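## Task

Shelf spots carry lot numbers on the shelf lip beneath them, and several spots may share a number. Put one cardboard box from lot 451 and one from lot 434 onto the desk, with nothing overhanging the desk edge. All other cardboard boxes must stay on the shelf where they started. If no spot has a given lot, skip that lot. The robot must not fall or finish leaning, or the task fails.

## Robot and tools

Robot: a simulated Hello Robot Stretch 3 with a single arm. It has a two-wheeled base (0.33 m long, 0.34 m wide, rounded rear, pivoting about the wheel midpoint 0.05 m behind the front edge), a lift riding a mast, and a telescoping arm that reaches out to the robot's right. The gripper cannot move forward on its own; drive the base for that. The base cannot go sideways. Loose objects may occasionally get nudged by the scene.

Frames: the base frame sits on the floor between the drive wheels, x forward, y left, z up, in metres. hand_pose is reported in it, at the fingertip meeting point. The odometry frame is the base frame as it was at scene start; base_odometry counts wheel rotation only (slip looks like travel), heading in rad, left positive, -3.142 to 3.142. If turned_by_wheels and turned_by_imu disagree by more than 0.15 rad, believe turned_by_imu. base_tilt is in degrees, positive when leaning forward or right, with a fixed bias up to about 4 degrees.

move: one action per call. Arguments:
- base: one command only. {"translate_m": d} is a relative drive in metres, forward positive, -3 to 3. {"rotate_rad": d} is a relative turn in place, left positive, -6.4 to 6.4. Both count from the base's last reported position.
- joints: a single object keyed by joint name, each value an absolute target. lift_m 0 to 1.1 m; arm_m 0 to 0.52 m extension; wrist_yaw_rad -1.345 to 4.42 (0 along the arm, positive swings toward the front); wrist_pitch_rad -1.57 to 0.451 (0 level, negative tips fingers down); wrist_roll_rad -2.911 to 2.918 (0 fingers side by side); gripper_m -0.089 to 0.179 (larger opens; fingertip gap is about 0.007 less near closed, 0.025 less fully open); head_pan_rad -3.953 to 1.73 (0 forward, positive left, -1.57 faces along the arm); head_tilt_rad -1.53 to 0.419 (negative looks down).
- speeds: top speed per motion key, capped at its max. pace: "default" or "max". At default/max: translate 0.12/0.30 m/s, rotate 0.76/1.90 rad/s, lift 0.11/0.15 m/s, arm 0.14/0.40 m/s. The base is limited to 0.10 m/s and 0.63 rad/s unless lift_m < 0.30, arm_m < 0.03 and wrist_yaw_rad > 2.54.
- contact_limits: effort threshold that halts a motion, only alongside that motion's own command. arm_m takes a number (1 to 100, negative sense when retracting); lift_m takes {"down": v, "up": v} in percent force beyond free motion (below about 12 may trip with no contact; defaults roughly 32-47 down, 21-36 up); translate_m and rotate_rad take a number and trip on either wheel's effort. Base moves have no contact stop unless you give one.
- servos: "reboot", sent alone, re-enables servos that shut off.
- cameras: list from head_camera, nav_camera, wrist_camera, all; [] returns none. blocking: true waits for rest; false returns in about 0.5 s while motion continues, and later moves override only the joints they name.
Actions run up to 14 s before time_out. Unknown keys make a call invalid; out-of-range values get it refused, and a refusal or an uncommanded stop cancels the rest of that reply's move, wait and finished_scene calls.

wait: seconds 0 to 10, returns state and images, ends early when motions settle. stop: brakes all running motions (they report "stopped" and may keep pressing). zoom_image: camera plus region [x0, y0, x1, y1] in image pixels, at most 504 by 504. finished_scene: scene number; ends the scene permanently, so the goal must hold without the robot.

Results: the "move" line reads done or the worst status. base_status and joint_status give done, moving, off_target (resting short and maybe still pushing), contact_stop (that joint goes slack until commanded again), time_out or torque_fault (target dropped). on_its_own lists uncommanded behaviour; "held at" is a target, not a reading. motor_effort is percent of max, positive toward larger joint values, peak in brackets; wrist pitch tops out near 45, roll near 72. lidar_m: 12 sectors of 30 degrees, first straight ahead then counter-clockwise, distances from the base origin at a plane 0.17 m high; "-" means nothing seen or closer than 0.15 m. wrist_depth_mm and head_depth_mm: 7x7 grids of median depth in mm (45-1000 and 280-4000), "-" for too near, too far or unreadable. Images: rotate head_camera a quarter turn clockwise and nav_camera counter-clockwise to view upright. Calibration gives K and T_world_to_cam per camera.

Gripping: command gripper_m below the object width to hold; at least 0.05 above it, or fully open, to release. The reading does not confirm a grasp; resend if a heavy item slips.

Cautions: before folding the wrist over the base (yaw to 3.0) or unfolding it, have lift between 0.32 and 0.95, pitch -0.4, roll about 0; once folded, lift may drop to 0.25. With yaw below -0.4 keep pitch at -0.5 or lower. Wrist and head lack contact stops and will torque-fault after sustained force. Pushing on something rigid with the gripper above about 0.45 m, or driving while gripping or hooking a fixed thing, can tip the robot; if tilt appears, back the gripper off. Use a low lift "down" limit when lowering onto surfaces. Avoid drops, releasing moving items, slams, hard collisions and heavy pushing. Simulated time passes while you think, and faster completion is better.

Each tool is called after "Emit:" as a command line: name --argument value for each argument, lists and objects as JSON in quotes; but a table of rows of numbers goes row by row, as --pt "numbers of a row", without its own name.

## Session

Emit:
move --joints '{"head_pan_rad": -1.2, "head_tilt_rad": -0.35}' --pace "max" --cameras '["head_camera","nav_camera"]'

Emit:
move --joints '{"head_pan_rad": 0.4, "head_tilt_rad": -0.35}' --pace "max" --cameras '["head_camera","nav_camera"]'

Emit:
move --joints '{"head_pan_rad": 1.7, "head_tilt_rad": -0.35}' --pace "max" --cameras '["nav_camera"]'

Emit:
move --joints '{"head_pan_rad": -2.9, "head_tilt_rad": -0.35}' --pace "max" --cameras '["nav_camera"]'

Scene clock: 0.97 s.
move: done
base_odometry: x=+0.000 y=+0.000 heading=+0.000
turned_by_wheels: +0.000
turned_by_imu: +0.000
base_tilt: forward=-0.3 right=-1.2
lidar_m: 0.73 0.73 0.85 1.53 2.66 1.26 1.01 1.11 1.81 1.62 1.39 0.83
head_depth_mm: 1656 1805 1909 2047 2148 1813 1490 / 1505 1464 1552 1645 1796 1815 1481 / 1761 1839 1944 2045 1901 1825 1467 / 1769 1858 1956 2061 2229 1840 1471 / 1788 1879 1966 2098 2208 1871 1457 / 1780 1823 1937 2073 2051 1847 1445 / 1450 1514 1584 1664 1737 1716 1449
base_status: not commanded
joint_positions: lift_m=+0.374 arm_m=+0.001 wrist_yaw_rad=+3.009 wrist_pitch_rad=-0.462 wrist_roll_rad=+0.000 gripper_m=+0.037 head_pan_rad=-1.233 head_tilt_rad=-0.352
joint_status: all done
measured_speeds: all 0
motor_effort: left_wheel=-0.7(0.7) right_wheel=+0.3(1.1) lift_m=+22.9(23.8) arm_m=-4.4(5.1) wrist_yaw_rad=+0.2(1.1) wrist_pitch_rad=+1.9(2.0) wrist_roll_rad=+0.2(0.3) gripper_m=+0.6(0.8) head_pan_rad=+3.1(4.7) head_tilt_rad=-2.3(8.1)
hand_pose: x=+0.0076 y=+0.0712 z=+0.3774 quat_wxyz=(+0.207, +0.697, +0.116, +0.676) (m; base frame)
wrist_depth_mm: - 139 - - - 865 - / - 151 - - - 979 - / - 167 929 - - 940 - / 845 771 203 811 809 789 768 / 701 673 211 663 656 674 674 / 604 597 126 577 128 588 577 / 520 540 288 352 503 517 505
pictures: head_camera (sideways), nav_camera (sideways)
camera_calibration:
head_camera: T_world_to_cam=[[-0.141568, 0.263145, -0.954313, 1.25837], [0.95354, 0.29522, -0.0600489, 0.0720055], [0.26593, -0.918477, -0.292713, 0.33492], [0, 0, 0, 1]] pos_world=[0.0204204, -0.0447763, 1.30324]
nav_camera: T_world_to_cam=[[0.122274, -0.296411, 0.947201, -1.19044], [-0.93821, -0.345827, 0.0128929, 0.0391054], [0.323746, -0.89025, -0.320381, 0.368226], [0, 0, 0, 1]] pos_world=[0.0630376, -0.0115222, 1.24505]

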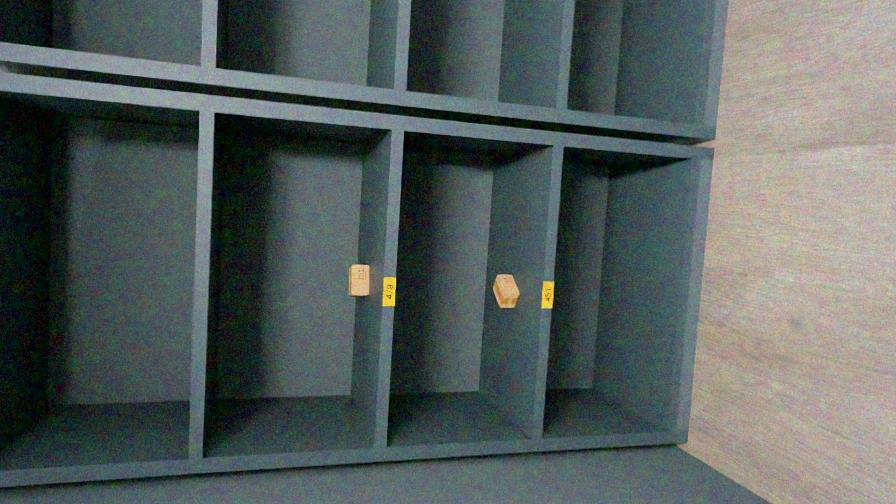

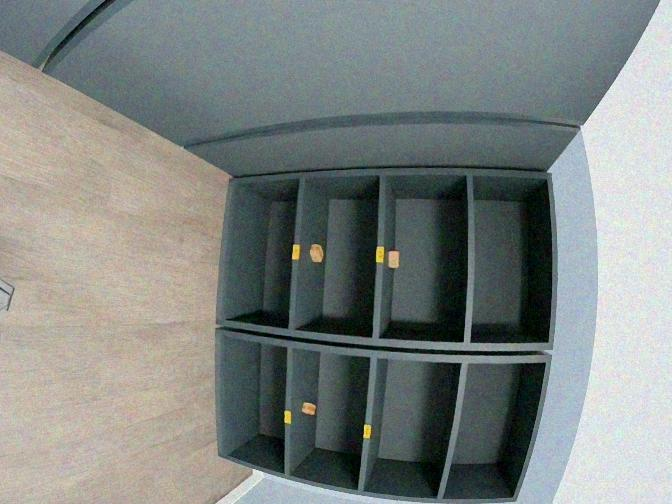

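Scene clock: 2.00 s.
move: done
base_odometry: x=+0.000 y=+0.000 heading=+0.000
turned_by_wheels: +0.000
turned_by_imu: +0.000
base_tilt: forward=-0.4 right=-1.3
lidar_m: 0.72 0.73 0.85 1.53 2.66 1.25 1.01 1.11 1.81 1.63 1.39 0.83
head_depth_mm: 573 602 635 670 714 760 818 / 584 613 648 688 731 777 835 / 594 625 661 700 748 796 853 / 605 638 675 716 766 818 877 / 617 651 690 733 783 838 907 / 628 665 706 750 806 863 931 / 641 677 721 768 826 886 957
base_status: not commanded
joint_positions: lift_m=+0.374 arm_m=+0.001 wrist_yaw_rad=+3.009 wrist_pitch_rad=-0.462 wrist_roll_rad=+0.000 gripper_m=+0.037 head_pan_rad=+0.434 head_tilt_rad=-0.352
joint_status: all done
measured_speeds: all 0
motor_effort: left_wheel=+0.2(1.0) right_wheel=+0.4(1.2) lift_m=+23.5(24.1) arm_m=-5.9(6.5) wrist_yaw_rad=-0.4(2.1) wrist_pitch_rad=+1.9(2.1) wrist_roll_rad=-0.1(0.3) gripper_m=+0.2(0.8) head_pan_rad=-2.8(5.0) head_tilt_rad=-1.0(5.7)
hand_pose: x=+0.0076 y=+0.0712 z=+0.3774 quat_wxyz=(+0.207, +0.697, +0.116, +0.676) (m; base frame)
wrist_depth_mm: - 139 - - - 854 - / - 150 - - - 974 - / - 167 915 - - 926 - / 836 769 203 800 820 808 762 / 708 679 212 656 657 677 668 / 599 596 126 579 129 589 580 / 530 538 287 355 503 512 507
pictures: head_camera (sideways), nav_camera (sideways)
camera_calibration:
head_camera: T_world_to_cam=[[-0.248306, -0.166207, -0.954316, 1.25903], [-0.385531, 0.920739, -0.0600468, 0.0801554], [0.888656, 0.353008, -0.292703, 0.331124], [0, 0, 0, 1]] pos_world=[0.0492709, 0.0185672, 1.30324]
nav_camera: T_world_to_cam=[[0.2833, 0.150182, 0.947199, -1.19143], [0.434362, -0.900646, 0.0128867, 0.0307641], [0.855027, 0.407776, -0.320386, 0.364959], [0, 0, 0, 1]] pos_world=[0.0121195, 0.0578174, 1.24505]

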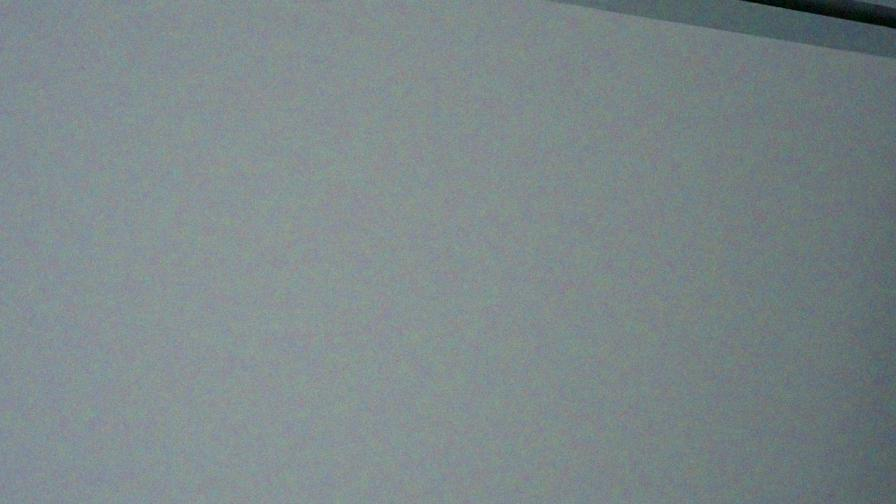

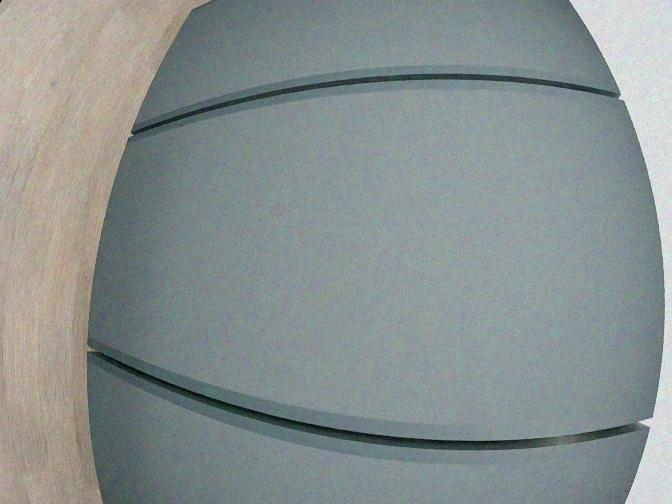

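Scene clock: 4.03 s.
move: done
base_odometry: x=+0.000 y=+0.000 heading=+0.000
turned_by_wheels: +0.000
turned_by_imu: +0.000
base_tilt: forward=-0.3 right=-1.3
lidar_m: 0.72 0.73 0.85 1.53 2.66 1.26 1.01 1.11 1.81 1.63 1.39 0.83
head_depth_mm: 2330 1532 1529 1521 1532 1538 1444 / 2338 2443 2635 2796 2520 1830 1481 / 2316 2427 2569 2768 2642 1888 1469 / 2282 2431 2575 2705 2604 1879 1450 / 2262 2383 2508 2697 2603 1862 1463 / 2214 2364 2503 2667 2558 1857 1444 / 2219 2353 2469 - - - -
base_status: not commanded
joint_positions: lift_m=+0.374 arm_m=+0.001 wrist_yaw_rad=+3.009 wrist_pitch_rad=-0.462 wrist_roll_rad=+0.000 gripper_m=+0.037 head_pan_rad=+1.708 head_tilt_rad=-0.352
joint_status: all done
measured_speeds: translate_m=+0.000 rotate_rad=+0.000 lift_m=+0.000 arm_m=+0.000 wrist_yaw_rad=+0.000 wrist_pitch_rad=+0.000 wrist_roll_rad=+0.000 head_pan_rad=-0.024 head_tilt_rad=+0.000
motor_effort: left_wheel=-0.6(0.8) right_wheel=+0.8(1.1) lift_m=+23.8(24.4) arm_m=-9.5(10.1) wrist_yaw_rad=+0.2(1.5) wrist_pitch_rad=+2.0(2.0) wrist_roll_rad=+0.1(0.3) gripper_m=+0.7(0.9) head_pan_rad=-3.1(4.6) head_tilt_rad=+2.2(3.5)
hand_pose: x=+0.0076 y=+0.0712 z=+0.3774 quat_wxyz=(+0.207, +0.697, +0.116, +0.676) (m; base frame)
wrist_depth_mm: - 138 - - - 867 - / - 150 - - - 979 - / - 167 917 - - 929 - / 840 765 204 809 815 794 764 / 703 680 212 672 655 671 664 / 602 598 126 576 129 581 576 / 526 539 289 356 498 516 507
pictures: nav_camera (sideways)
camera_calibration:
nav_camera: T_world_to_cam=[[-0.060731, 0.314842, 0.947199, -1.18933], [0.988317, 0.151866, 0.0128881, 0.0274021], [-0.13979, 0.936916, -0.320386, 0.371046], [0, 0, 0, 1]] pos_world=[-0.0474424, 0.022649, 1.24505]

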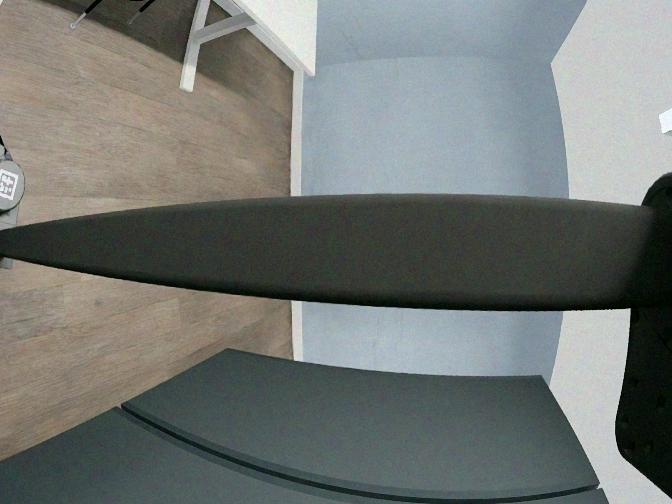

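Scene clock: 7.20 s.
move: done
base_odometry: x=+0.000 y=+0.000 heading=+0.000
turned_by_wheels: +0.000
turned_by_imu: +0.000
base_tilt: forward=-0.3 right=-1.3
lidar_m: 0.72 0.73 0.85 1.53 2.66 1.26 1.01 1.12 1.82 1.62 1.39 0.83
head_depth_mm: 1344 1415 1491 1600 1224 995 1413 / 1334 1417 1492 1583 1215 983 1444 / 1334 1406 1484 1570 1203 980 1471 / 1340 1401 1495 1574 1189 969 1426 / 1337 1396 1490 1562 1187 964 1466 / 1330 1411 1492 1575 1685 1748 1453 / 1314 1390 1466 1545 1655 1738 1454
base_status: not commanded
joint_positions: lift_m=+0.374 arm_m=+0.001 wrist_yaw_rad=+3.009 wrist_pitch_rad=-0.462 wrist_roll_rad=+0.000 gripper_m=+0.037 head_pan_rad=-2.908 head_tilt_rad=-0.350
joint_status: all done
measured_speeds: translate_m=+0.000 rotate_rad=+0.000 lift_m=+0.000 arm_m=+0.000 wrist_yaw_rad=+0.000 wrist_pitch_rad=+0.000 wrist_roll_rad=+0.000 head_pan_rad=+0.024 head_tilt_rad=+0.000
motor_effort: left_wheel=-0.3(0.8) right_wheel=+0.6(1.1) lift_m=+24.1(24.9) arm_m=-12.6(13.4) wrist_yaw_rad=-0.3(1.6) wrist_pitch_rad=+1.9(2.1) wrist_roll_rad=+0.1(0.3) gripper_m=+0.4(1.1) head_pan_rad=+3.9(4.8) head_tilt_rad=+5.7(8.1)
hand_pose: x=+0.0076 y=+0.0712 z=+0.3774 quat_wxyz=(+0.207, +0.697, +0.116, +0.676) (m; base frame)
wrist_depth_mm: - 138 - - - 852 - / - 151 - - - 987 - / - 167 920 - - 955 - / 835 766 203 802 805 793 761 / 705 671 212 658 661 673 666 / 602 595 126 574 128 576 578 / 525 541 288 355 507 511 506
pictures: nav_camera (sideways)
camera_calibration:
nav_camera: T_world_to_cam=[[-0.305531, -0.090141, 0.947906, -1.18881], [-0.245912, 0.969206, 0.0129035, 0.034915], [-0.919879, -0.229159, -0.31829, 0.373054], [0, 0, 0, 1]] pos_world=[-0.0114669, -0.0555112, 1.24517]

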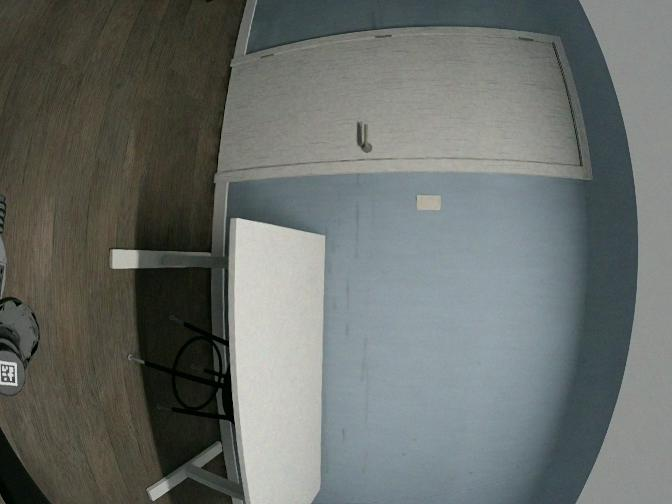

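Emit:
move --joints '{"head_pan_rad": -1.45, "head_tilt_rad": -0.4}' --pace "max" --cameras '["head_camera"]'

Emit:
zoom_image --camera "head_camera" --region '[300, 0, 600, 504]'

Scene clock: 18.70 s.
move: done
base_odometry: x=+0.000 y=+0.000 heading=+0.000
turned_by_wheels: +0.000
turned_by_imu: +0.000
base_tilt: forward=-0.3 right=-1.3
lidar_m: 0.72 0.73 0.85 1.53 2.66 1.25 1.01 1.11 1.81 1.63 1.39 0.83
head_depth_mm: 1804 1904 2052 2165 2199 1813 1428 / 1813 1894 2011 2148 2221 1793 1412 / 1773 1897 1999 2115 2186 1787 1421 / 1402 1521 1614 1733 1923 1782 1406 / 1746 1850 1932 2057 2152 1753 1403 / 1729 1834 1903 2023 2124 1749 1395 / 1697 1804 1876 2007 2104 1750 1388
base_status: not commanded
joint_positions: lift_m=+0.374 arm_m=+0.001 wrist_yaw_rad=+3.009 wrist_pitch_rad=-0.462 wrist_roll_rad=+0.000 gripper_m=+0.037 head_pan_rad=-1.442 head_tilt_rad=-0.399
joint_status: all done
measured_speeds: translate_m=+0.000 rotate_rad=+0.000 lift_m=+0.000 arm_m=+0.000 wrist_yaw_rad=+0.000 wrist_pitch_rad=+0.000 wrist_roll_rad=+0.000 head_pan_rad=-0.024 head_tilt_rad=+0.000
motor_effort: left_wheel=-0.1(0.7) right_wheel=+0.2(1.4) lift_m=+25.1(25.6) arm_m=-12.3(13.2) wrist_yaw_rad=+0.1(1.6) wrist_pitch_rad=+1.9(2.0) wrist_roll_rad=+0.1(0.4) gripper_m=+0.4(1.0) head_pan_rad=-2.6(7.1) head_tilt_rad=-4.3(7.1)
hand_pose: x=+0.0076 y=+0.0712 z=+0.3774 quat_wxyz=(+0.207, +0.697, +0.116, +0.676) (m; base frame)
wrist_depth_mm: - 139 - - - 863 - / - 150 - - - 991 - / - 167 931 - - 950 - / 829 765 203 812 801 806 769 / 698 669 211 658 660 678 659 / 604 593 126 576 129 584 576 / 532 541 289 355 503 509 510
pictures: head_camera (sideways)
camera_calibration:
head_camera: T_world_to_cam=[[-0.0896072, 0.330956, -0.939382, 1.23855], [0.993671, 0.0938475, -0.0617222, 0.0739084], [0.0677313, -0.938968, -0.337271, 0.39412], [0, 0, 0, 1]] pos_world=[0.0108484, -0.0467765, 1.30096]

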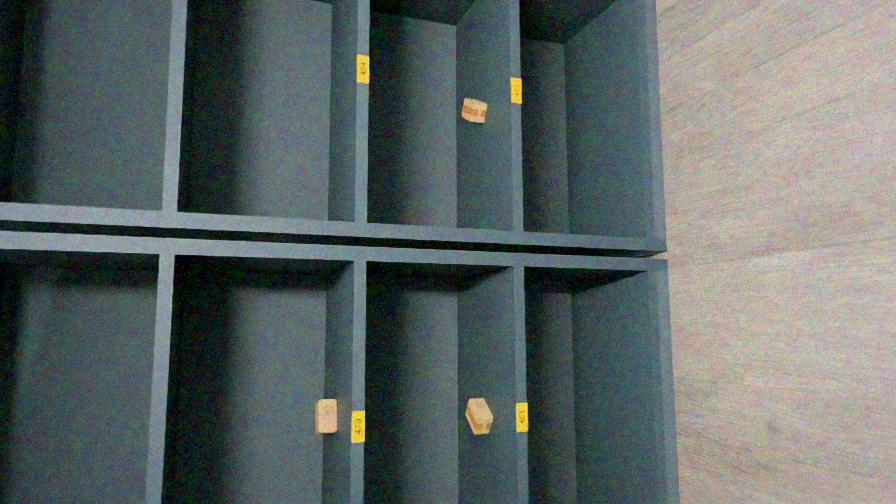

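Scaled by 1.000.

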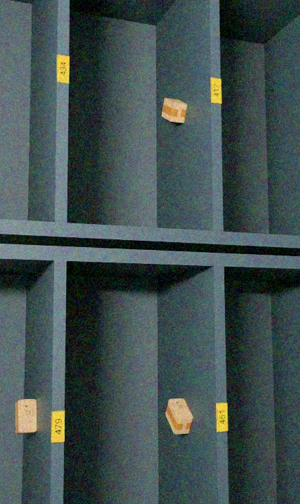

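Emit:
zoom_image --camera "head_camera" --region '[470, 380, 550, 460]'

Emit:
zoom_image --camera "head_camera" --region '[330, 40, 400, 110]'

Emit:
zoom_image --camera "head_camera" --region '[470, 60, 540, 130]'

Scaled by 6.300 from the camera's 896x504 image, which has a finer 1280x720 frame.

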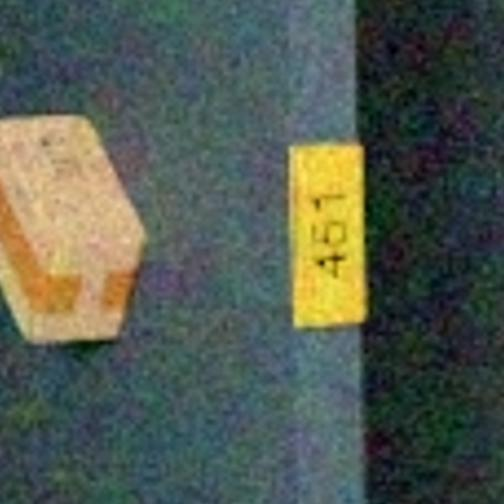

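Scaled by 7.200 from the camera's 896x504 image, which has a finer 1280x720 frame.

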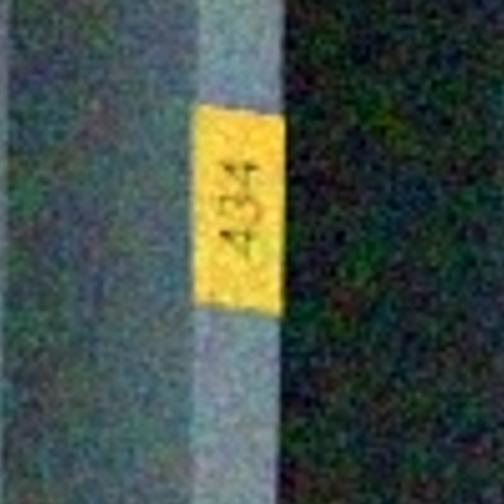

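Scaled by 7.200 from the camera's 896x504 image, which has a finer 1280x720 frame.

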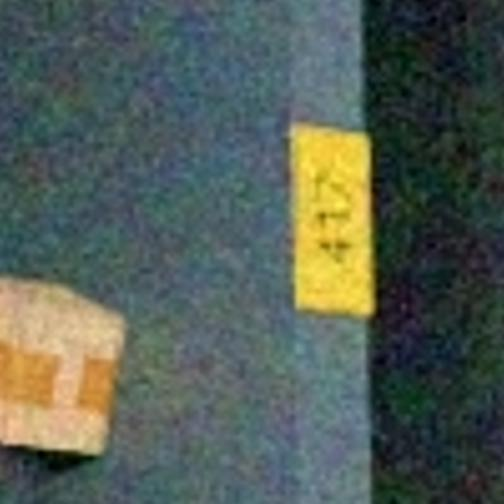

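Emit:
move --base '{"rotate_rad": -1.131}' --joints '{"lift_m": 0.28, "head_pan_rad": -1.57, "head_tilt_rad": -0.6}' --pace "max" --cameras '[]'

Emit:
move --base '{"translate_m": 1.028}' --pace "max" --cameras '[]'

Emit:
move --base '{"rotate_rad": 1.382}' --joints '{"lift_m": 0.5, "wrist_pitch_rad": -0.4}' --pace "max" --cameras '[]'

Emit:
move --joints '{"wrist_yaw_rad": 0, "gripper_m": 0.179, "wrist_pitch_rad": -0.25}' --pace "max" --cameras '["head_camera", "wrist_camera"]'

Scene clock: 100.97 s.
move: done
base_odometry: x=+0.000 y=+0.000 heading=-1.131
turned_by_wheels: -1.131
turned_by_imu: -1.109
base_tilt: forward=-0.3 right=-1.1
lidar_m: 1.57 0.86 0.73 0.72 0.82 1.36 2.66 1.26 1.01 1.11 1.74 1.62
head_depth_mm: 1239 1353 1462 1126 1451 1483 1248 / 1260 1379 1482 1108 1726 1484 1238 / 1286 1411 1526 1099 1655 1468 1228 / 1313 1448 1610 1755 1770 1455 1219 / 1328 1459 1632 1840 1816 1449 1213 / 1356 1497 1677 1894 1800 1449 1215 / 1383 1535 1708 1948 1785 1446 1205
base_status: done
joint_positions: lift_m=+0.280 arm_m=+0.001 wrist_yaw_rad=+3.009 wrist_pitch_rad=-0.463 wrist_roll_rad=+0.000 gripper_m=+0.037 head_pan_rad=-1.574 head_tilt_rad=-0.606
joint_status: all done
measured_speeds: translate_m=+0.000 rotate_rad=+0.000 lift_m=+0.000 arm_m=+0.000 wrist_yaw_rad=+0.000 wrist_pitch_rad=+0.000 wrist_roll_rad=+0.000 head_pan_rad=+0.000 head_tilt_rad=+0.024
motor_effort: left_wheel=+6.3(14.4) right_wheel=-9.2(14.4) lift_m=+30.6(30.9) arm_m=-12.3(13.5) wrist_yaw_rad=+0.4(1.6) wrist_pitch_rad=+2.1(2.2) wrist_roll_rad=+0.0(0.3) gripper_m=+0.4(1.0) head_pan_rad=+1.9(5.1) head_tilt_rad=+3.7(6.1)
hand_pose: x=+0.0076 y=+0.0711 z=+0.2828 quat_wxyz=(+0.208, +0.697, +0.117, +0.676) (m; base frame)
wrist_depth_mm: - 139 - - - - - / - 151 160 - - - - / 841 167 210 789 766 773 743 / 675 626 203 669 663 650 647 / 573 569 212 538 533 547 546 / 488 297 126 285 129 469 468 / 262 267 248 258 399 417 412
pictures: none
No camera images: "cameras" was empty.

Scene clock: 105.77 s.
move: done
base_odometry: x=+0.438 y=-0.930 heading=-1.130
turned_by_wheels: +0.000
turned_by_imu: +0.000
base_tilt: forward=-0.3 right=-1.3
lidar_m: 0.95 0.60 0.50 0.50 0.57 0.94 3.63 1.65 1.76 1.47 0.74 0.75
head_depth_mm: 1395 1527 1681 1867 1887 1490 1249 / 1432 1568 1729 1917 1876 1489 1241 / 1462 1604 1762 1987 1856 1478 1237 / 1496 1640 1817 2032 1829 1476 1227 / 1528 1693 1873 2138 1823 1460 1218 / 1530 1654 1496 1669 1756 1451 1216 / 1191 1295 1470 1415 1641 1386 1212
base_status: done
joint_positions: lift_m=+0.280 arm_m=+0.001 wrist_yaw_rad=+3.009 wrist_pitch_rad=-0.463 wrist_roll_rad=+0.000 gripper_m=+0.037 head_pan_rad=-1.570 head_tilt_rad=-0.600
joint_status: not commanded
measured_speeds: all 0
motor_effort: left_wheel=+6.7(16.2) right_wheel=+0.4(10.8) lift_m=+23.6(31.2) arm_m=-9.0(12.8) wrist_yaw_rad=-0.5(2.1) wrist_pitch_rad=+2.1(2.3) wrist_roll_rad=-0.2(0.3) gripper_m=+0.8(1.0) head_pan_rad=+3.2(4.3) head_tilt_rad=+3.5(4.5)
hand_pose: x=+0.0076 y=+0.0711 z=+0.2828 quat_wxyz=(+0.208, +0.697, +0.117, +0.676) (m; base frame)
wrist_depth_mm: - 138 - - - 481 459 / - 150 161 - - 529 - / - 167 176 - - 588 - / 679 623 202 629 633 629 599 / 575 564 212 539 535 547 540 / 484 297 126 285 129 470 469 / 262 266 247 257 400 414 412
pictures: none
No camera images: "cameras" was empty.

Scene clock: 108.57 s.
move: done
base_odometry: x=+0.438 y=-0.930 heading=+0.251
turned_by_wheels: +1.382
turned_by_imu: +1.359
base_tilt: forward=-0.2 right=-1.0
lidar_m: 0.50 0.52 0.73 2.11 2.20 1.65 1.76 1.46 0.74 1.07 0.70 0.52
head_depth_mm: 876 960 928 992 1040 957 1125 / 875 955 913 1198 1105 964 1170 / 873 960 901 1195 1096 957 1170 / 877 965 826 1200 1051 952 1159 / 877 964 866 1204 1049 1267 1151 / 880 967 862 1209 1072 1266 1146 / 884 967 848 1186 1065 1183 1145
base_status: done
joint_positions: lift_m=+0.500 arm_m=+0.001 wrist_yaw_rad=+3.009 wrist_pitch_rad=-0.419 wrist_roll_rad=+0.000 gripper_m=+0.037 head_pan_rad=-1.570 head_tilt_rad=-0.599
joint_status: all done
measured_speeds: all 0
motor_effort: left_wheel=-6.1(15.1) right_wheel=+8.4(13.3) lift_m=+23.5(33.4) arm_m=-12.3(13.4) wrist_yaw_rad=-0.1(1.7) wrist_pitch_rad=+3.0(6.0) wrist_roll_rad=-0.1(0.3) gripper_m=+0.6(1.0) head_pan_rad=+3.0(4.1) head_tilt_rad=+2.2(3.9)
hand_pose: x=+0.0083 y=+0.0768 z=+0.5125 quat_wxyz=(+0.193, +0.699, +0.101, +0.681) (m; base frame)
wrist_depth_mm: - 137 - - - - - / - 148 - - - - - / - 163 - - - - - / - 189 206 - - - - / 906 879 203 877 844 884 - / 774 777 129 740 129 753 - / 682 683 267 669 649 660 639
pictures: none
No camera images: "cameras" was empty.

Scene clock: 110.53 s.
move: done
base_odometry: x=+0.438 y=-0.930 heading=+0.251
turned_by_wheels: +0.000
turned_by_imu: +0.000
base_tilt: forward=-0.4 right=-1.2
lidar_m: 0.50 0.52 0.73 2.10 2.20 1.65 1.76 1.47 0.74 1.07 0.70 0.52
head_depth_mm: 871 958 930 991 1039 956 1123 / 876 958 913 1191 1105 962 1167 / 871 961 902 1201 1095 957 1160 / 877 963 825 1199 1052 949 1161 / 875 959 869 1203 1052 1264 1147 / 877 965 863 1211 1071 1266 1147 / 883 967 846 1191 1061 1181 1151
base_status: not commanded
joint_positions: lift_m=+0.500 arm_m=+0.001 wrist_yaw_rad=+0.003 wrist_pitch_rad=-0.272 wrist_roll_rad=+0.000 gripper_m=+0.179 head_pan_rad=-1.570 head_tilt_rad=-0.599
joint_status: all done
measured_speeds: all 0
motor_effort: left_wheel=-6.3(6.6) right_wheel=+8.0(9.3) lift_m=+26.8(27.5) arm_m=-11.6(13.2) wrist_yaw_rad=-4.4(7.1) wrist_pitch_rad=+3.6(6.6) wrist_roll_rad=+0.0(0.3) gripper_m=+0.9(84.5) head_pan_rad=+3.1(3.7) head_tilt_rad=+1.2(2.9)
hand_pose: x=-0.0207 y=-0.3859 z=+0.5467 quat_wxyz=(+0.701, +0.097, -0.700, -0.095) (m; base frame)
wrist_depth_mm: - 748 - - - - - / - - - 531 - - - / - - - - - - - / - - - - - - - / - 143 - - - 891 - / - 126 - - - - - / - - - - - - 105
pictures: head_camera (sideways), wrist_camera
camera_calibration:
head_camera: T_world_to_cam=[[-0.0467688, 0.519539, -0.853166, 1.12584], [0.997503, -0.020951, -0.0674393, 0.0813025], [-0.052912, -0.85419, -0.517262, 0.629088], [0, 0, 0, 1]] pos_world=[0.00484073, -0.0458509, 1.29141]
wrist_camera: T_world_to_cam=[[-0.998864, -0.0433608, -0.0197488, -0.0199567], [-0.00220616, 0.456133, -0.889909, 0.695046], [0.0475953, -0.888855, -0.45571, 0.0733038], [0, 0, 0, 1]] pos_world=[-0.0218896, -0.252742, 0.651539]

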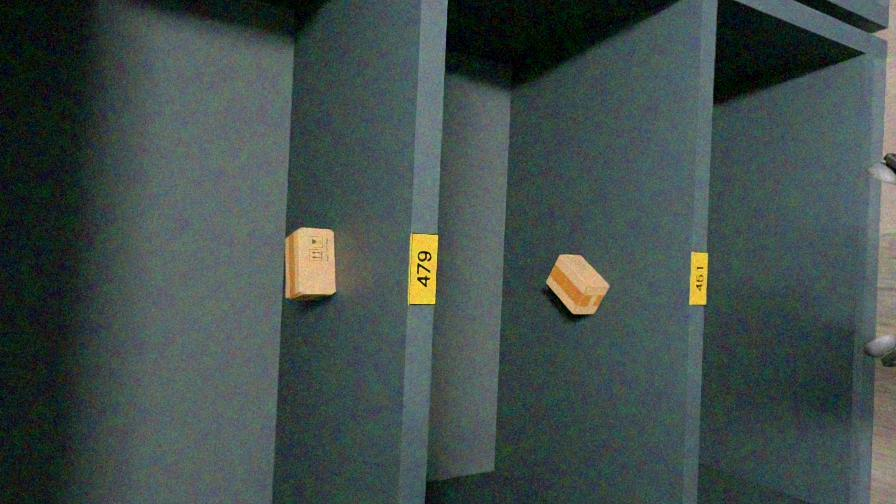

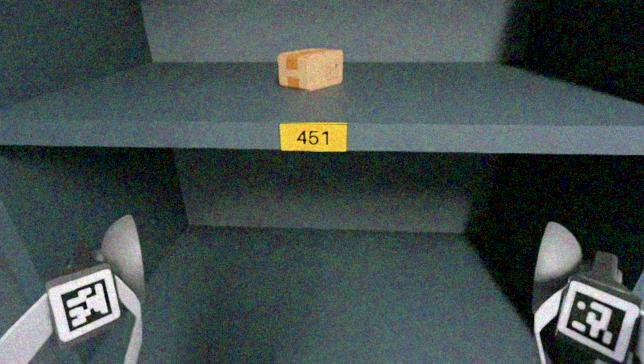

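Emit:
move --base '{"translate_m": 0.1375}' --joints '{"lift_m": 0.527, "wrist_yaw_rad": -0.38, "arm_m": 0.18}' --cameras '["wrist_camera"]'

Scene clock: 165.30 s.
move: done
base_odometry: x=+0.571 y=-0.896 heading=+0.251
turned_by_wheels: +0.000
turned_by_imu: +0.000
base_tilt: forward=-0.2 right=-0.9
lidar_m: 0.37 0.38 0.53 1.53 2.67 1.76 1.90 0.87 0.82 1.07 0.51 0.38
head_depth_mm: 875 958 928 1196 1109 969 1177 / 874 959 911 1197 1103 960 1158 / 878 958 829 1200 1055 953 531 / 876 967 886 1200 1087 946 613 / 875 966 870 1204 1082 1272 1154 / 882 970 859 1186 1073 1188 1149 / 808 823 788 816 895 937 1089
base_status: done
joint_positions: lift_m=+0.527 arm_m=+0.180 wrist_yaw_rad=-0.377 wrist_pitch_rad=-0.271 wrist_roll_rad=+0.000 gripper_m=+0.179 head_pan_rad=-1.570 head_tilt_rad=-0.599
joint_status: all done
measured_speeds: all 0
motor_effort: left_wheel=+6.7(7.1) right_wheel=+5.6(13.7) lift_m=+24.9(35.2) arm_m=+13.0(15.3) wrist_yaw_rad=-2.0(6.2) wrist_pitch_rad=+3.5(3.6) wrist_roll_rad=+0.2(0.3) gripper_m=+0.6(1.0) head_pan_rad=+2.5(3.4) head_tilt_rad=-1.1(1.8)
hand_pose: x=-0.1100 y=-0.5485 z=+0.5739 quat_wxyz=(+0.671, -0.037, -0.706, -0.225) (m; base frame)
wrist_depth_mm: - - - - 691 - - / - - - - - - - / - - 371 - - - - / 302 297 298 298 297 310 327 / 246 235 245 268 282 299 - / 118 141 241 - - - - / - - - - - 673 105
pictures: wrist_camera
camera_calibration:
wrist_camera: T_world_to_cam=[[-0.943635, 0.330396, -0.0197714, 0.0954374], [0.167002, 0.423696, -0.890277, 0.794273], [-0.285766, -0.843398, -0.454991, -0.0667532], [0, 0, 0, 1]] pos_world=[-0.0616631, -0.424362, 0.678638]

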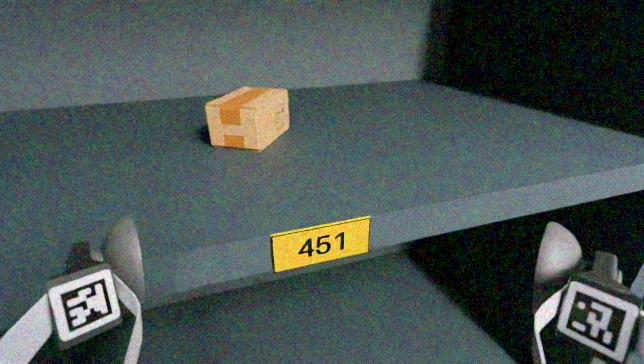

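Emit:
move --joints '{"lift_m": 0.517, "arm_m": 0.455}' --contact_limits '{"arm_m": 40}' --cameras '["wrist_camera"]'

Emit:
move --joints '{"gripper_m": 0.02}' --cameras '["wrist_camera"]'

Scene clock: 185.87 s.
move: done
base_odometry: x=+0.571 y=-0.896 heading=+0.251
turned_by_wheels: +0.000
turned_by_imu: +0.000
base_tilt: forward=-0.1 right=-1.2
lidar_m: 0.37 0.38 0.53 1.54 2.67 1.76 1.90 0.87 0.82 1.07 0.51 0.38
head_depth_mm: 874 960 922 1195 1108 971 1169 / 872 961 908 1199 1108 964 1168 / 875 964 831 1197 1064 715 580 / 873 960 882 1201 1043 921 1157 / 876 964 872 1200 1076 1270 1150 / 881 965 859 1193 1074 1192 1151 / 807 824 790 817 893 934 1092
base_status: not commanded
joint_positions: lift_m=+0.517 arm_m=+0.455 wrist_yaw_rad=-0.377 wrist_pitch_rad=-0.271 wrist_roll_rad=+0.000 gripper_m=+0.179 head_pan_rad=-1.570 head_tilt_rad=-0.599
joint_status: all done
measured_speeds: all 0
motor_effort: left_wheel=+6.4(7.0) right_wheel=+5.7(6.2) lift_m=+25.1(27.4) arm_m=+12.3(15.1) wrist_yaw_rad=-3.3(4.7) wrist_pitch_rad=+3.4(3.5) wrist_roll_rad=+0.1(0.3) gripper_m=+0.6(1.0) head_pan_rad=+2.1(2.8) head_tilt_rad=-3.5(4.2)
contact_limits: arm_m 40 (drawing in: default 31, maximum 55; extending or still: default 40, maximum 69)
hand_pose: x=-0.1100 y=-0.8235 z=+0.5639 quat_wxyz=(+0.671, -0.037, -0.706, -0.225) (m; base frame)
wrist_depth_mm: 296 314 333 - - - 463 / 314 329 - - - - 487 / 328 - - - - - - / 295 294 291 181 272 286 284 / 227 226 207 140 214 223 222 / 123 145 146 127 176 182 181 / 147 151 155 140 155 153 107
pictures: wrist_camera
camera_calibration:
wrist_camera: T_world_to_cam=[[-0.943583, 0.330543, -0.0197989, 0.186223], [0.1671, 0.423685, -0.890263, 0.901877], [-0.285882, -0.843346, -0.455016, -0.303191], [0, 0, 0, 1]] pos_world=[-0.061663, -0.699362, 0.668638]

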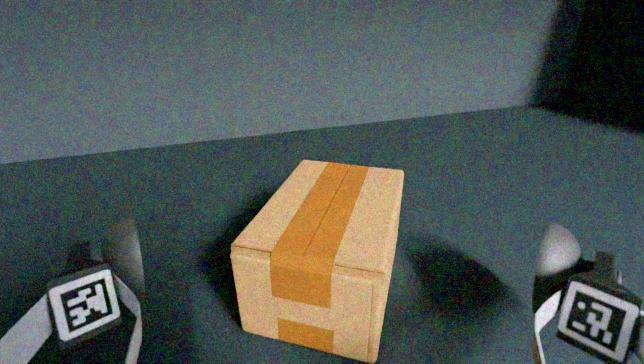

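Scene clock: 188.00 s.
move: done
base_odometry: x=+0.571 y=-0.896 heading=+0.251
turned_by_wheels: +0.000
turned_by_imu: +0.000
base_tilt: forward=-0.3 right=-1.0
lidar_m: 0.37 0.38 0.53 1.53 2.67 1.75 1.90 0.87 0.82 1.07 0.51 0.38
head_depth_mm: 872 957 927 1203 1116 967 1176 / 876 962 910 1196 1105 962 1168 / 876 959 829 1199 1063 713 579 / 877 963 885 1201 1084 920 1155 / 878 965 871 1208 1078 1273 1153 / 883 964 859 1182 1073 1192 1150 / 807 822 788 814 894 936 1087
base_status: not commanded
joint_positions: lift_m=+0.517 arm_m=+0.455 wrist_yaw_rad=-0.377 wrist_pitch_rad=-0.271 wrist_roll_rad=+0.000 gripper_m=+0.021 head_pan_rad=-1.570 head_tilt_rad=-0.599
joint_status: all done
measured_speeds: all 0
motor_effort: left_wheel=+6.0(6.9) right_wheel=+4.3(6.0) lift_m=+27.3(27.3) arm_m=+8.1(12.8) wrist_yaw_rad=-1.7(4.2) wrist_pitch_rad=+3.3(3.5) wrist_roll_rad=+0.2(0.3) gripper_m=-16.6(86.4) head_pan_rad=+1.9(2.7) head_tilt_rad=-4.3(5.2)
contact_limits: arm_m 40 (drawing in: default 31, maximum 55; extending or still: default 40, maximum 69)
hand_pose: x=-0.1100 y=-0.8235 z=+0.5639 quat_wxyz=(+0.671, -0.037, -0.706, -0.225) (m; base frame)
wrist_depth_mm: 297 314 335 - - - 463 / 311 331 - - - - 490 / 329 - - - - - - / 293 293 293 181 271 287 285 / 227 228 156 140 146 223 223 / 192 185 130 132 126 182 182 / 155 110 155 145 145 149 153
pictures: wrist_camera
camera_calibration:
wrist_camera: T_world_to_cam=[[-0.943583, 0.330543, -0.0197989, 0.186223], [0.1671, 0.423685, -0.890263, 0.901877], [-0.285882, -0.843346, -0.455016, -0.303191], [0, 0, 0, 1]] pos_world=[-0.061663, -0.699362, 0.668638]

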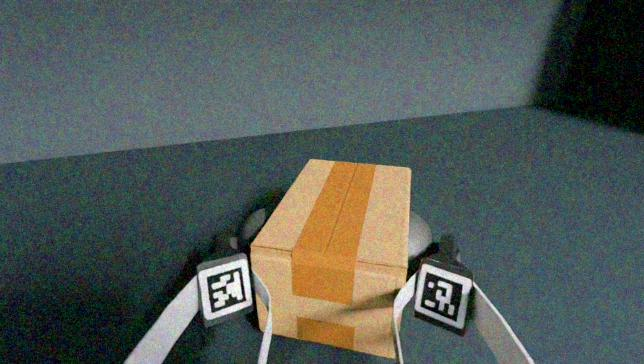

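Emit:
move --joints '{"lift_m": 0.56}' --cameras '[]'

Emit:
move --joints '{"arm_m": 0.0}' --speeds '{"arm_m": 0.25}' --cameras '["wrist_camera"]'

Emit:
move --base '{"rotate_rad": -1.2}' --joints '{"lift_m": 0.85, "wrist_yaw_rad": 0}' --cameras '[]'

Emit:
move --base '{"translate_m": -1.245}' --cameras '[]'

Emit:
move --base '{"rotate_rad": -0.37}'

Scene clock: 208.17 s.
move: done
base_odometry: x=+0.571 y=-0.896 heading=+0.251
turned_by_wheels: +0.000
turned_by_imu: +0.000
base_tilt: forward=-0.3 right=-1.2
lidar_m: 0.37 0.38 0.53 1.53 2.67 1.76 1.89 0.87 0.82 1.08 0.51 0.38
head_depth_mm: 875 958 922 1200 1110 969 1175 / 874 961 906 1198 1108 960 1146 / 874 960 830 1201 1007 644 1135 / 875 962 884 1199 979 949 1156 / 876 965 868 1204 1078 1269 1152 / 881 969 860 1188 1071 1190 1153 / 804 824 786 813 891 935 1092
base_status: not commanded
joint_positions: lift_m=+0.560 arm_m=+0.455 wrist_yaw_rad=-0.377 wrist_pitch_rad=-0.274 wrist_roll_rad=+0.000 gripper_m=+0.021 head_pan_rad=-1.570 head_tilt_rad=-0.600
joint_status: all done
measured_speeds: all 0
motor_effort: left_wheel=+6.3(6.5) right_wheel=+5.4(5.8) lift_m=+30.7(35.7) arm_m=-1.6(2.0) wrist_yaw_rad=-2.2(4.2) wrist_pitch_rad=+3.9(4.1) wrist_roll_rad=+0.0(0.3) gripper_m=-16.0(17.0) head_pan_rad=+1.4(2.2) head_tilt_rad=-4.9(6.3)
contact_limits: arm_m 40 (drawing in: default 31, maximum 55; extending or still: default 40, maximum 69)
hand_pose: x=-0.1099 y=-0.8232 z=+0.6062 quat_wxyz=(+0.670, -0.036, -0.706, -0.226) (m; base frame)
wrist_depth_mm: 297 315 333 - - - 464 / 311 330 - - - - 487 / 328 - - - - - - / 342 - - 183 181 - - / 298 297 155 140 146 291 292 / 243 251 130 132 126 238 239 / 206 101 198 144 191 191 208
pictures: none
No camera images: "cameras" was empty.

Scene clock: 212.07 s.
move: done
base_odometry: x=+0.571 y=-0.896 heading=+0.251
turned_by_wheels: +0.000
turned_by_imu: +0.000
base_tilt: forward=-0.3 right=-1.1
lidar_m: 0.37 0.38 0.53 1.53 2.68 1.76 1.90 0.87 0.82 1.08 0.51 0.38
head_depth_mm: 875 959 925 1197 1107 967 1171 / 876 963 908 1206 1107 958 1160 / 878 963 832 1200 1096 957 642 / 878 966 884 1201 1087 954 1155 / 878 967 869 1210 1077 1270 1155 / 878 964 855 1187 1074 1184 1155 / 806 825 788 814 893 935 1092
base_status: not commanded
joint_positions: lift_m=+0.560 arm_m=+0.001 wrist_yaw_rad=-0.377 wrist_pitch_rad=-0.274 wrist_roll_rad=+0.000 gripper_m=+0.021 head_pan_rad=-1.570 head_tilt_rad=-0.600
joint_status: all done
measured_speeds: all 0
motor_effort: left_wheel=+5.8(6.6) right_wheel=+5.0(6.2) lift_m=+26.5(30.3) arm_m=-12.8(14.9) wrist_yaw_rad=-3.3(4.4) wrist_pitch_rad=+4.0(4.1) wrist_roll_rad=+0.1(0.4) gripper_m=-16.2(17.0) head_pan_rad=+1.2(2.6) head_tilt_rad=-5.3(5.7)
hand_pose: x=-0.1099 y=-0.3688 z=+0.6061 quat_wxyz=(+0.670, -0.036, -0.706, -0.227) (m; base frame)
wrist_depth_mm: - - - - - - 503 / - - - - 894 - 516 / - - - - - 548 - / - - - 173 182 - - / - - 144 140 145 641 - / - - 130 132 125 670 - / - 101 - 141 134 747 835
pictures: wrist_camera
camera_calibration:
wrist_camera: T_world_to_cam=[[-0.94355, 0.330629, -0.0199481, 0.0369028], [0.168183, 0.426338, -0.888791, 0.746971], [-0.285356, -0.841974, -0.457878, 0.101782], [0, 0, 0, 1]] pos_world=[-0.0617643, -0.244965, 0.711241]

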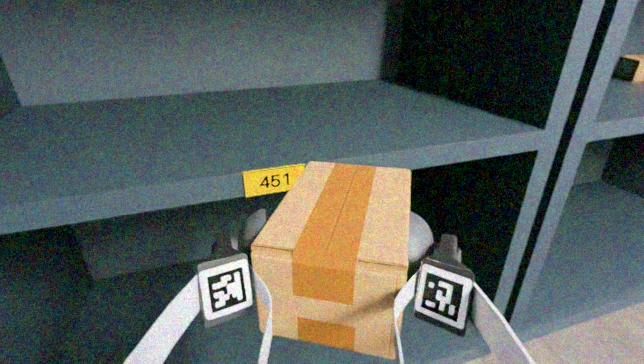

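Scene clock: 215.53 s.
move: done
base_odometry: x=+0.571 y=-0.896 heading=-0.948
turned_by_wheels: -1.200
turned_by_imu: -1.181
base_tilt: forward=-0.4 right=-1.3
lidar_m: 0.60 0.41 0.37 0.37 0.47 0.98 2.64 1.76 1.90 1.60 0.82 1.08
head_depth_mm: 1516 1655 1801 1984 1890 1498 1347 / 1585 1711 1881 2065 1859 1487 - / 1654 1818 1982 2163 1846 464 331 / 1375 1783 1987 2180 1826 305 302 / 1367 1468 1674 1681 1754 1421 1232 / 1425 1510 1726 1419 1648 1410 1218 / 1362 1388 1068 1350 1073 1163 1183
base_status: done
joint_positions: lift_m=+0.850 arm_m=+0.001 wrist_yaw_rad=-0.003 wrist_pitch_rad=-0.274 wrist_roll_rad=+0.000 gripper_m=+0.021 head_pan_rad=-1.570 head_tilt_rad=-0.600
joint_status: all done
measured_speeds: all 0
motor_effort: left_wheel=+7.1(12.7) right_wheel=-10.6(13.0) lift_m=+31.2(34.6) arm_m=-11.9(14.1) wrist_yaw_rad=+2.0(6.7) wrist_pitch_rad=+4.1(4.2) wrist_roll_rad=-0.2(0.3) gripper_m=-16.2(16.8) head_pan_rad=+0.9(1.9) head_tilt_rad=-5.2(6.0)
hand_pose: x=-0.0221 y=-0.3857 z=+0.8961 quat_wxyz=(+0.701, +0.096, -0.700, -0.098) (m; base frame)
wrist_depth_mm: 466 - - - - - - / - - - - - - - / - - - - - - - / - - - 183 - - - / - - 144 141 147 - - / - 670 130 132 126 - - / - 101 - 143 140 - -
pictures: none
No camera images: "cameras" was empty.

Scene clock: 229.10 s.
move: done
base_odometry: x=-0.155 y=+0.116 heading=-0.948
turned_by_wheels: +0.000
turned_by_imu: +0.000
base_tilt: forward=-0.3 right=-1.2
lidar_m: 1.38 0.93 0.85 0.86 1.07 2.51 2.36 1.07 0.84 1.00 1.80 1.76
head_depth_mm: 1149 1249 1360 1138 842 1458 1338 / 1188 1296 1410 1122 872 1486 - / 1230 1347 1473 1111 895 465 331 / 1284 1392 1546 1704 890 305 302 / 1321 1465 1615 1816 1824 1419 1219 / 1386 1528 1701 1922 1817 1451 1212 / 1452 1623 1802 2045 1800 1435 1213
base_status: done
joint_positions: lift_m=+0.850 arm_m=+0.001 wrist_yaw_rad=-0.003 wrist_pitch_rad=-0.274 wrist_roll_rad=+0.000 gripper_m=+0.021 head_pan_rad=-1.570 head_tilt_rad=-0.600
joint_status: not commanded
measured_speeds: all 0
motor_effort: left_wheel=-3.9(9.9) right_wheel=-10.1(16.5) lift_m=+24.6(31.0) arm_m=-5.2(12.4) wrist_yaw_rad=+1.3(3.7) wrist_pitch_rad=+4.0(4.2) wrist_roll_rad=-0.1(0.4) gripper_m=-16.1(16.9) head_pan_rad=+0.2(1.9) head_tilt_rad=-3.2(5.0)
hand_pose: x=-0.0221 y=-0.3857 z=+0.8961 quat_wxyz=(+0.701, +0.096, -0.700, -0.098) (m; base frame)
wrist_depth_mm: - - - - - - - / - - - - - - - / - - - - - - - / - - - 183 182 - - / - - 153 140 144 - - / - - 130 132 126 - - / - 110 - 144 141 - -
pictures: none
No camera images: "cameras" was empty.

Scene clock: 230.80 s.
move: done
base_odometry: x=-0.155 y=+0.116 heading=-1.318
turned_by_wheels: -0.370
turned_by_imu: -0.364
base_tilt: forward=-0.3 right=-1.2
lidar_m: 1.76 1.16 0.87 0.85 0.89 1.24 2.51 1.45 0.84 1.00 1.51 2.02
head_depth_mm: 1169 1287 1412 1131 907 1448 1339 / 1180 1295 1406 1124 899 1444 - / 1179 1296 1424 1115 888 466 331 / 1184 1295 1426 1103 853 305 301 / 1185 1304 1417 1090 915 1396 1199 / 1185 1314 1455 1084 907 1464 1215 / 1195 1307 1457 1620 1690 1439 1210
base_status: done
joint_positions: lift_m=+0.850 arm_m=+0.001 wrist_yaw_rad=-0.002 wrist_pitch_rad=-0.274 wrist_roll_rad=+0.000 gripper_m=+0.021 head_pan_rad=-1.570 head_tilt_rad=-0.600
joint_status: not commanded
measured_speeds: all 0
motor_effort: left_wheel=+7.5(11.2) right_wheel=-10.2(14.3) lift_m=+24.4(25.2) arm_m=-4.3(4.6) wrist_yaw_rad=+1.3(2.6) wrist_pitch_rad=+4.1(4.2) wrist_roll_rad=-0.1(0.3) gripper_m=-15.8(16.8) head_pan_rad=-0.1(1.0) head_tilt_rad=-2.9(3.4)
hand_pose: x=-0.0221 y=-0.3857 z=+0.8961 quat_wxyz=(+0.701, +0.096, -0.700, -0.098) (m; base frame)
wrist_depth_mm: - - - - - - - / - - - - - - - / - - - - - - - / - - - 172 182 - - / - - 144 140 145 - - / - - 130 132 126 - - / - 110 - 143 141 - -
pictures: head_camera (sideways), nav_camera (sideways), wrist_camera
camera_calibration:
head_camera: T_world_to_cam=[[-0.0467928, 0.520154, -0.85279, 1.12529], [0.997502, -0.0208901, -0.0674751, 0.0813449], [-0.0529123, -0.853817, -0.517877, 0.629851], [0, 0, 0, 1]] pos_world=[0.00484066, -0.045848, 1.29131]
nav_camera: T_world_to_cam=[[0.0175718, -0.542693, 0.839747, -1.0497], [-0.999786, -0.0186881, 0.00884326, 0.0448108], [0.0108941, -0.839723, -0.542905, 0.659716], [0, 0, 0, 1]] pos_world=[0.0560593, -0.0148499, 1.23925]
wrist_camera: T_world_to_cam=[[-0.999091, -0.0376695, -0.0199309, -0.0121327], [0.00044088, 0.458512, -0.888688, 1.00573], [0.042615, -0.887889, -0.458079, 0.235109], [0, 0, 0, 1]] pos_world=[-0.0225843, -0.252847, 1.00124]

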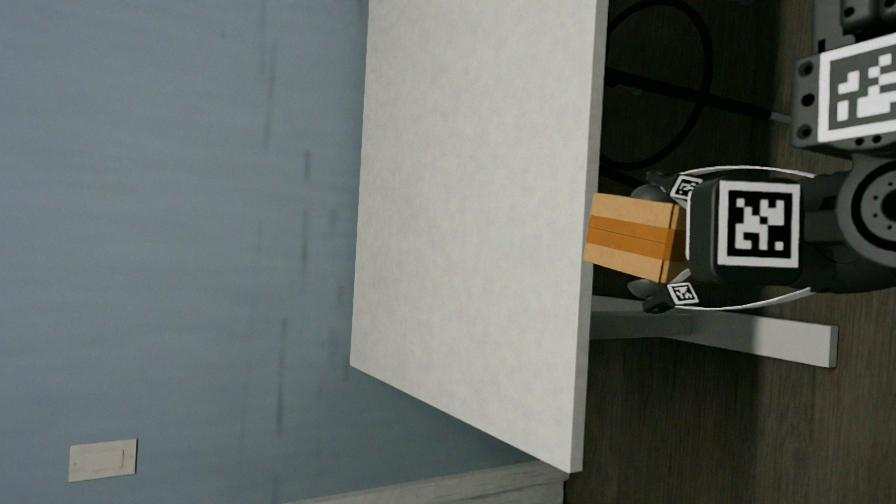

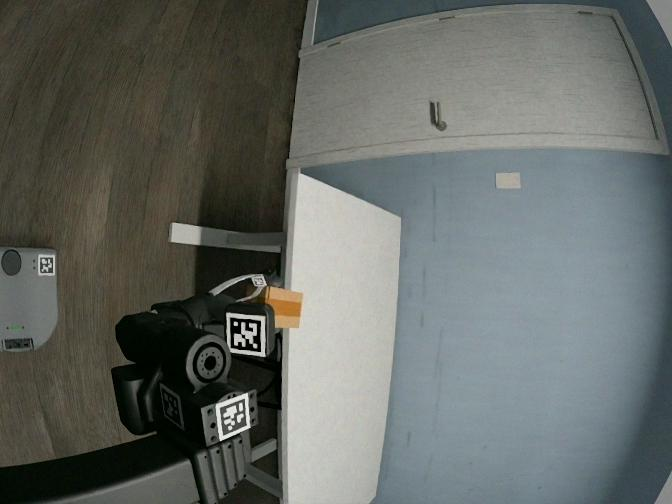

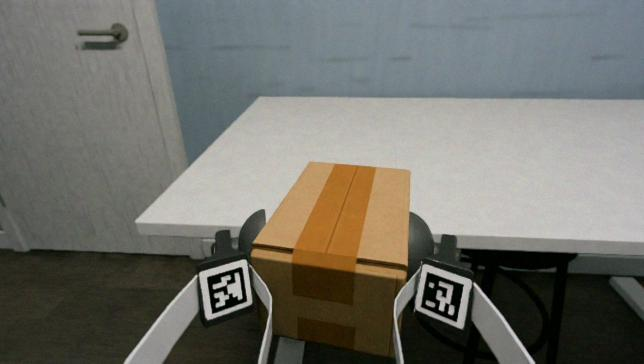

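Emit:
move --joints '{"arm_m": 0.415, "lift_m": 0.77}' --speeds '{"arm_m": 0.25}' --cameras '[]'

Emit:
move --joints '{"lift_m": 0.693}' --speeds '{"lift_m": 0.05}' --contact_limits '{"lift_m": {"down": 13}}'

Scene clock: 249.20 s.
move: done
base_odometry: x=-0.155 y=+0.116 heading=-1.318
turned_by_wheels: +0.000
turned_by_imu: +0.000
base_tilt: forward=-0.4 right=-1.2
lidar_m: 1.76 1.17 0.87 0.85 0.89 1.25 2.51 1.45 0.84 1.00 1.50 2.02
head_depth_mm: 1174 1292 1414 1138 905 1462 298 / 1179 1290 1412 1128 464 365 320 / 1181 1298 1413 616 827 1438 1234 / 1182 1295 1415 767 850 1482 1229 / 1186 1299 1427 1085 913 1417 1213 / 1188 1303 1445 1079 908 1462 1216 / 1202 1313 1461 1612 1686 1442 1208
base_status: not commanded
joint_positions: lift_m=+0.770 arm_m=+0.415 wrist_yaw_rad=-0.002 wrist_pitch_rad=-0.275 wrist_roll_rad=+0.000 gripper_m=+0.021 head_pan_rad=-1.570 head_tilt_rad=-0.600
joint_status: all done
measured_speeds: all 0
motor_effort: left_wheel=+7.3(8.2) right_wheel=-9.9(11.0) lift_m=+26.1(27.5) arm_m=+13.7(15.2) wrist_yaw_rad=+2.0(3.2) wrist_pitch_rad=+4.2(4.2) wrist_roll_rad=+0.0(0.3) gripper_m=-16.5(16.7) head_pan_rad=-0.3(1.0) head_tilt_rad=-2.0(3.0)
hand_pose: x=-0.0221 y=-0.8001 z=+0.8160 quat_wxyz=(+0.701, +0.096, -0.700, -0.098) (m; base frame)
wrist_depth_mm: 734 - - - - - - / 781 - - - - - - / 839 - - - - - - / - - - 173 182 - - / - - 144 140 145 - - / - - 130 132 126 - - / - 101 - 141 133 106 -
pictures: none
No camera images: "cameras" was empty.

Scene clock: 251.27 s.
move: done
base_odometry: x=-0.155 y=+0.116 heading=-1.318
turned_by_wheels: +0.000
turned_by_imu: +0.000
base_tilt: forward=-0.2 right=-1.1
lidar_m: 1.76 1.16 0.87 0.85 0.89 1.24 2.51 1.45 0.84 1.00 1.51 2.02
head_depth_mm: 1169 1286 1412 1136 910 1461 1249 / 1177 1292 1418 1124 871 459 377 / 1182 1289 1421 1114 627 1430 1238 / 1184 1310 1424 1101 664 1468 1233 / 1186 1305 1417 1087 917 1419 1214 / 1196 1307 1450 1088 911 1456 1223 / 1198 1311 1459 1605 1687 1449 1211
base_status: not commanded
joint_positions: lift_m=+0.693 arm_m=+0.415 wrist_yaw_rad=-0.002 wrist_pitch_rad=-0.236 wrist_roll_rad=+0.000 gripper_m=+0.021 head_pan_rad=-1.570 head_tilt_rad=-0.600
joint_status: all done
measured_speeds: all 0
motor_effort: left_wheel=+7.3(7.9) right_wheel=-10.1(10.9) lift_m=+19.8(26.1) arm_m=+12.2(13.6) wrist_yaw_rad=+2.3(2.8) wrist_pitch_rad=-3.1(4.2) wrist_roll_rad=-0.1(0.3) gripper_m=-16.0(16.6) head_pan_rad=-0.6(1.2) head_tilt_rad=-1.3(2.6)
contact_limits: lift_m down 13 (down: maximum 72; up: maximum 65)
hand_pose: x=-0.0221 y=-0.8035 z=+0.7484 quat_wxyz=(+0.702, +0.083, -0.702, -0.084) (m; base frame)
wrist_depth_mm: 744 - - - - - - / 780 - - - - - - / 816 - - - - - - / - - - 172 182 - - / - - 143 139 145 - - / - - 129 132 125 - - / - 100 - 142 133 106 -
pictures: head_camera (sideways), nav_camera (sideways), wrist_camera
camera_calibration:
head_camera: T_world_to_cam=[[-0.0467928, 0.520154, -0.85279, 1.12529], [0.997502, -0.0208901, -0.0674751, 0.0813449], [-0.0529123, -0.853817, -0.517877, 0.629851], [0, 0, 0, 1]] pos_world=[0.00484066, -0.045848, 1.29131]
nav_camera: T_world_to_cam=[[0.0175718, -0.542693, 0.839747, -1.0497], [-0.999786, -0.0186881, 0.00884326, 0.0448108], [0.0108941, -0.839723, -0.542905, 0.659716], [0, 0, 0, 1]] pos_world=[0.0560593, -0.0148499, 1.23925]
wrist_camera: T_world_to_cam=[[-0.999092, -0.0384506, -0.0183752, -0.0326093], [0.000342712, 0.42392, -0.9057, 1.05104], [0.0426143, -0.904883, -0.423521, -0.24301], [0, 0, 0, 1]] pos_world=[-0.0225842, -0.666704, 0.848404]

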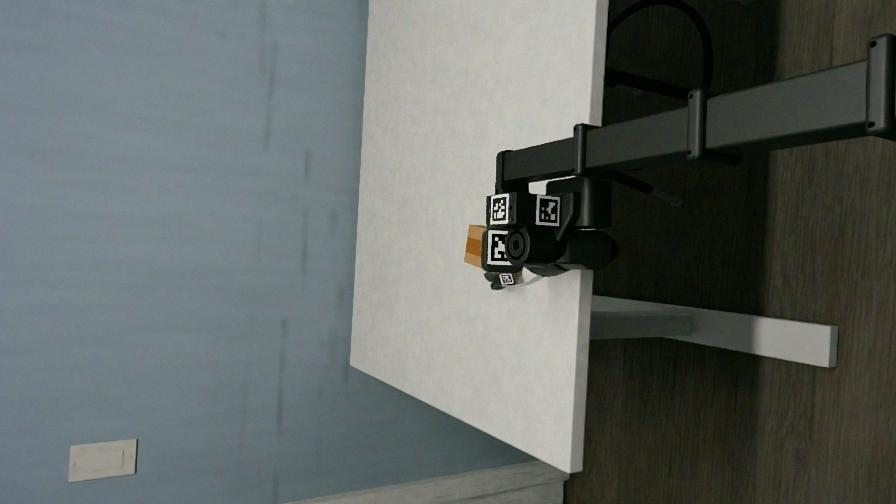

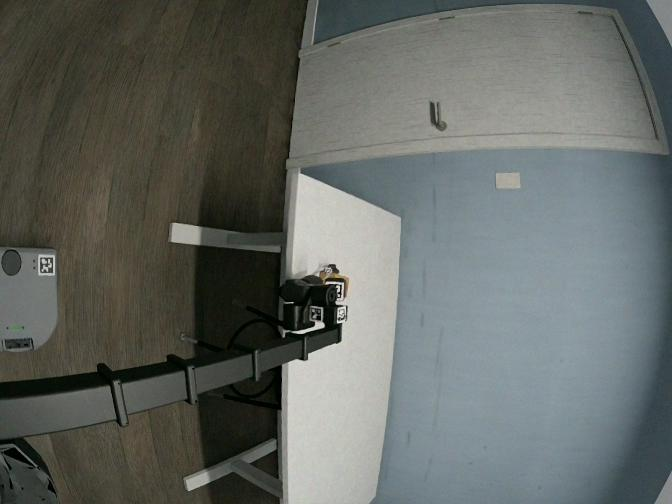

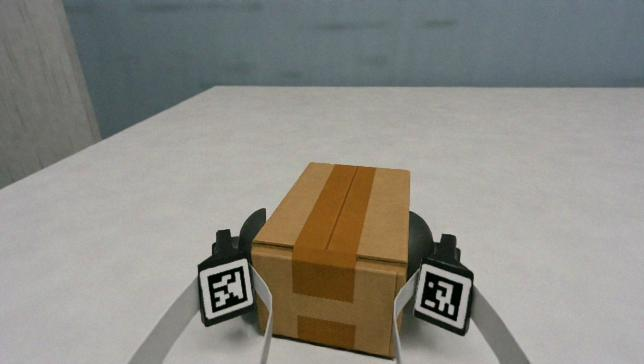

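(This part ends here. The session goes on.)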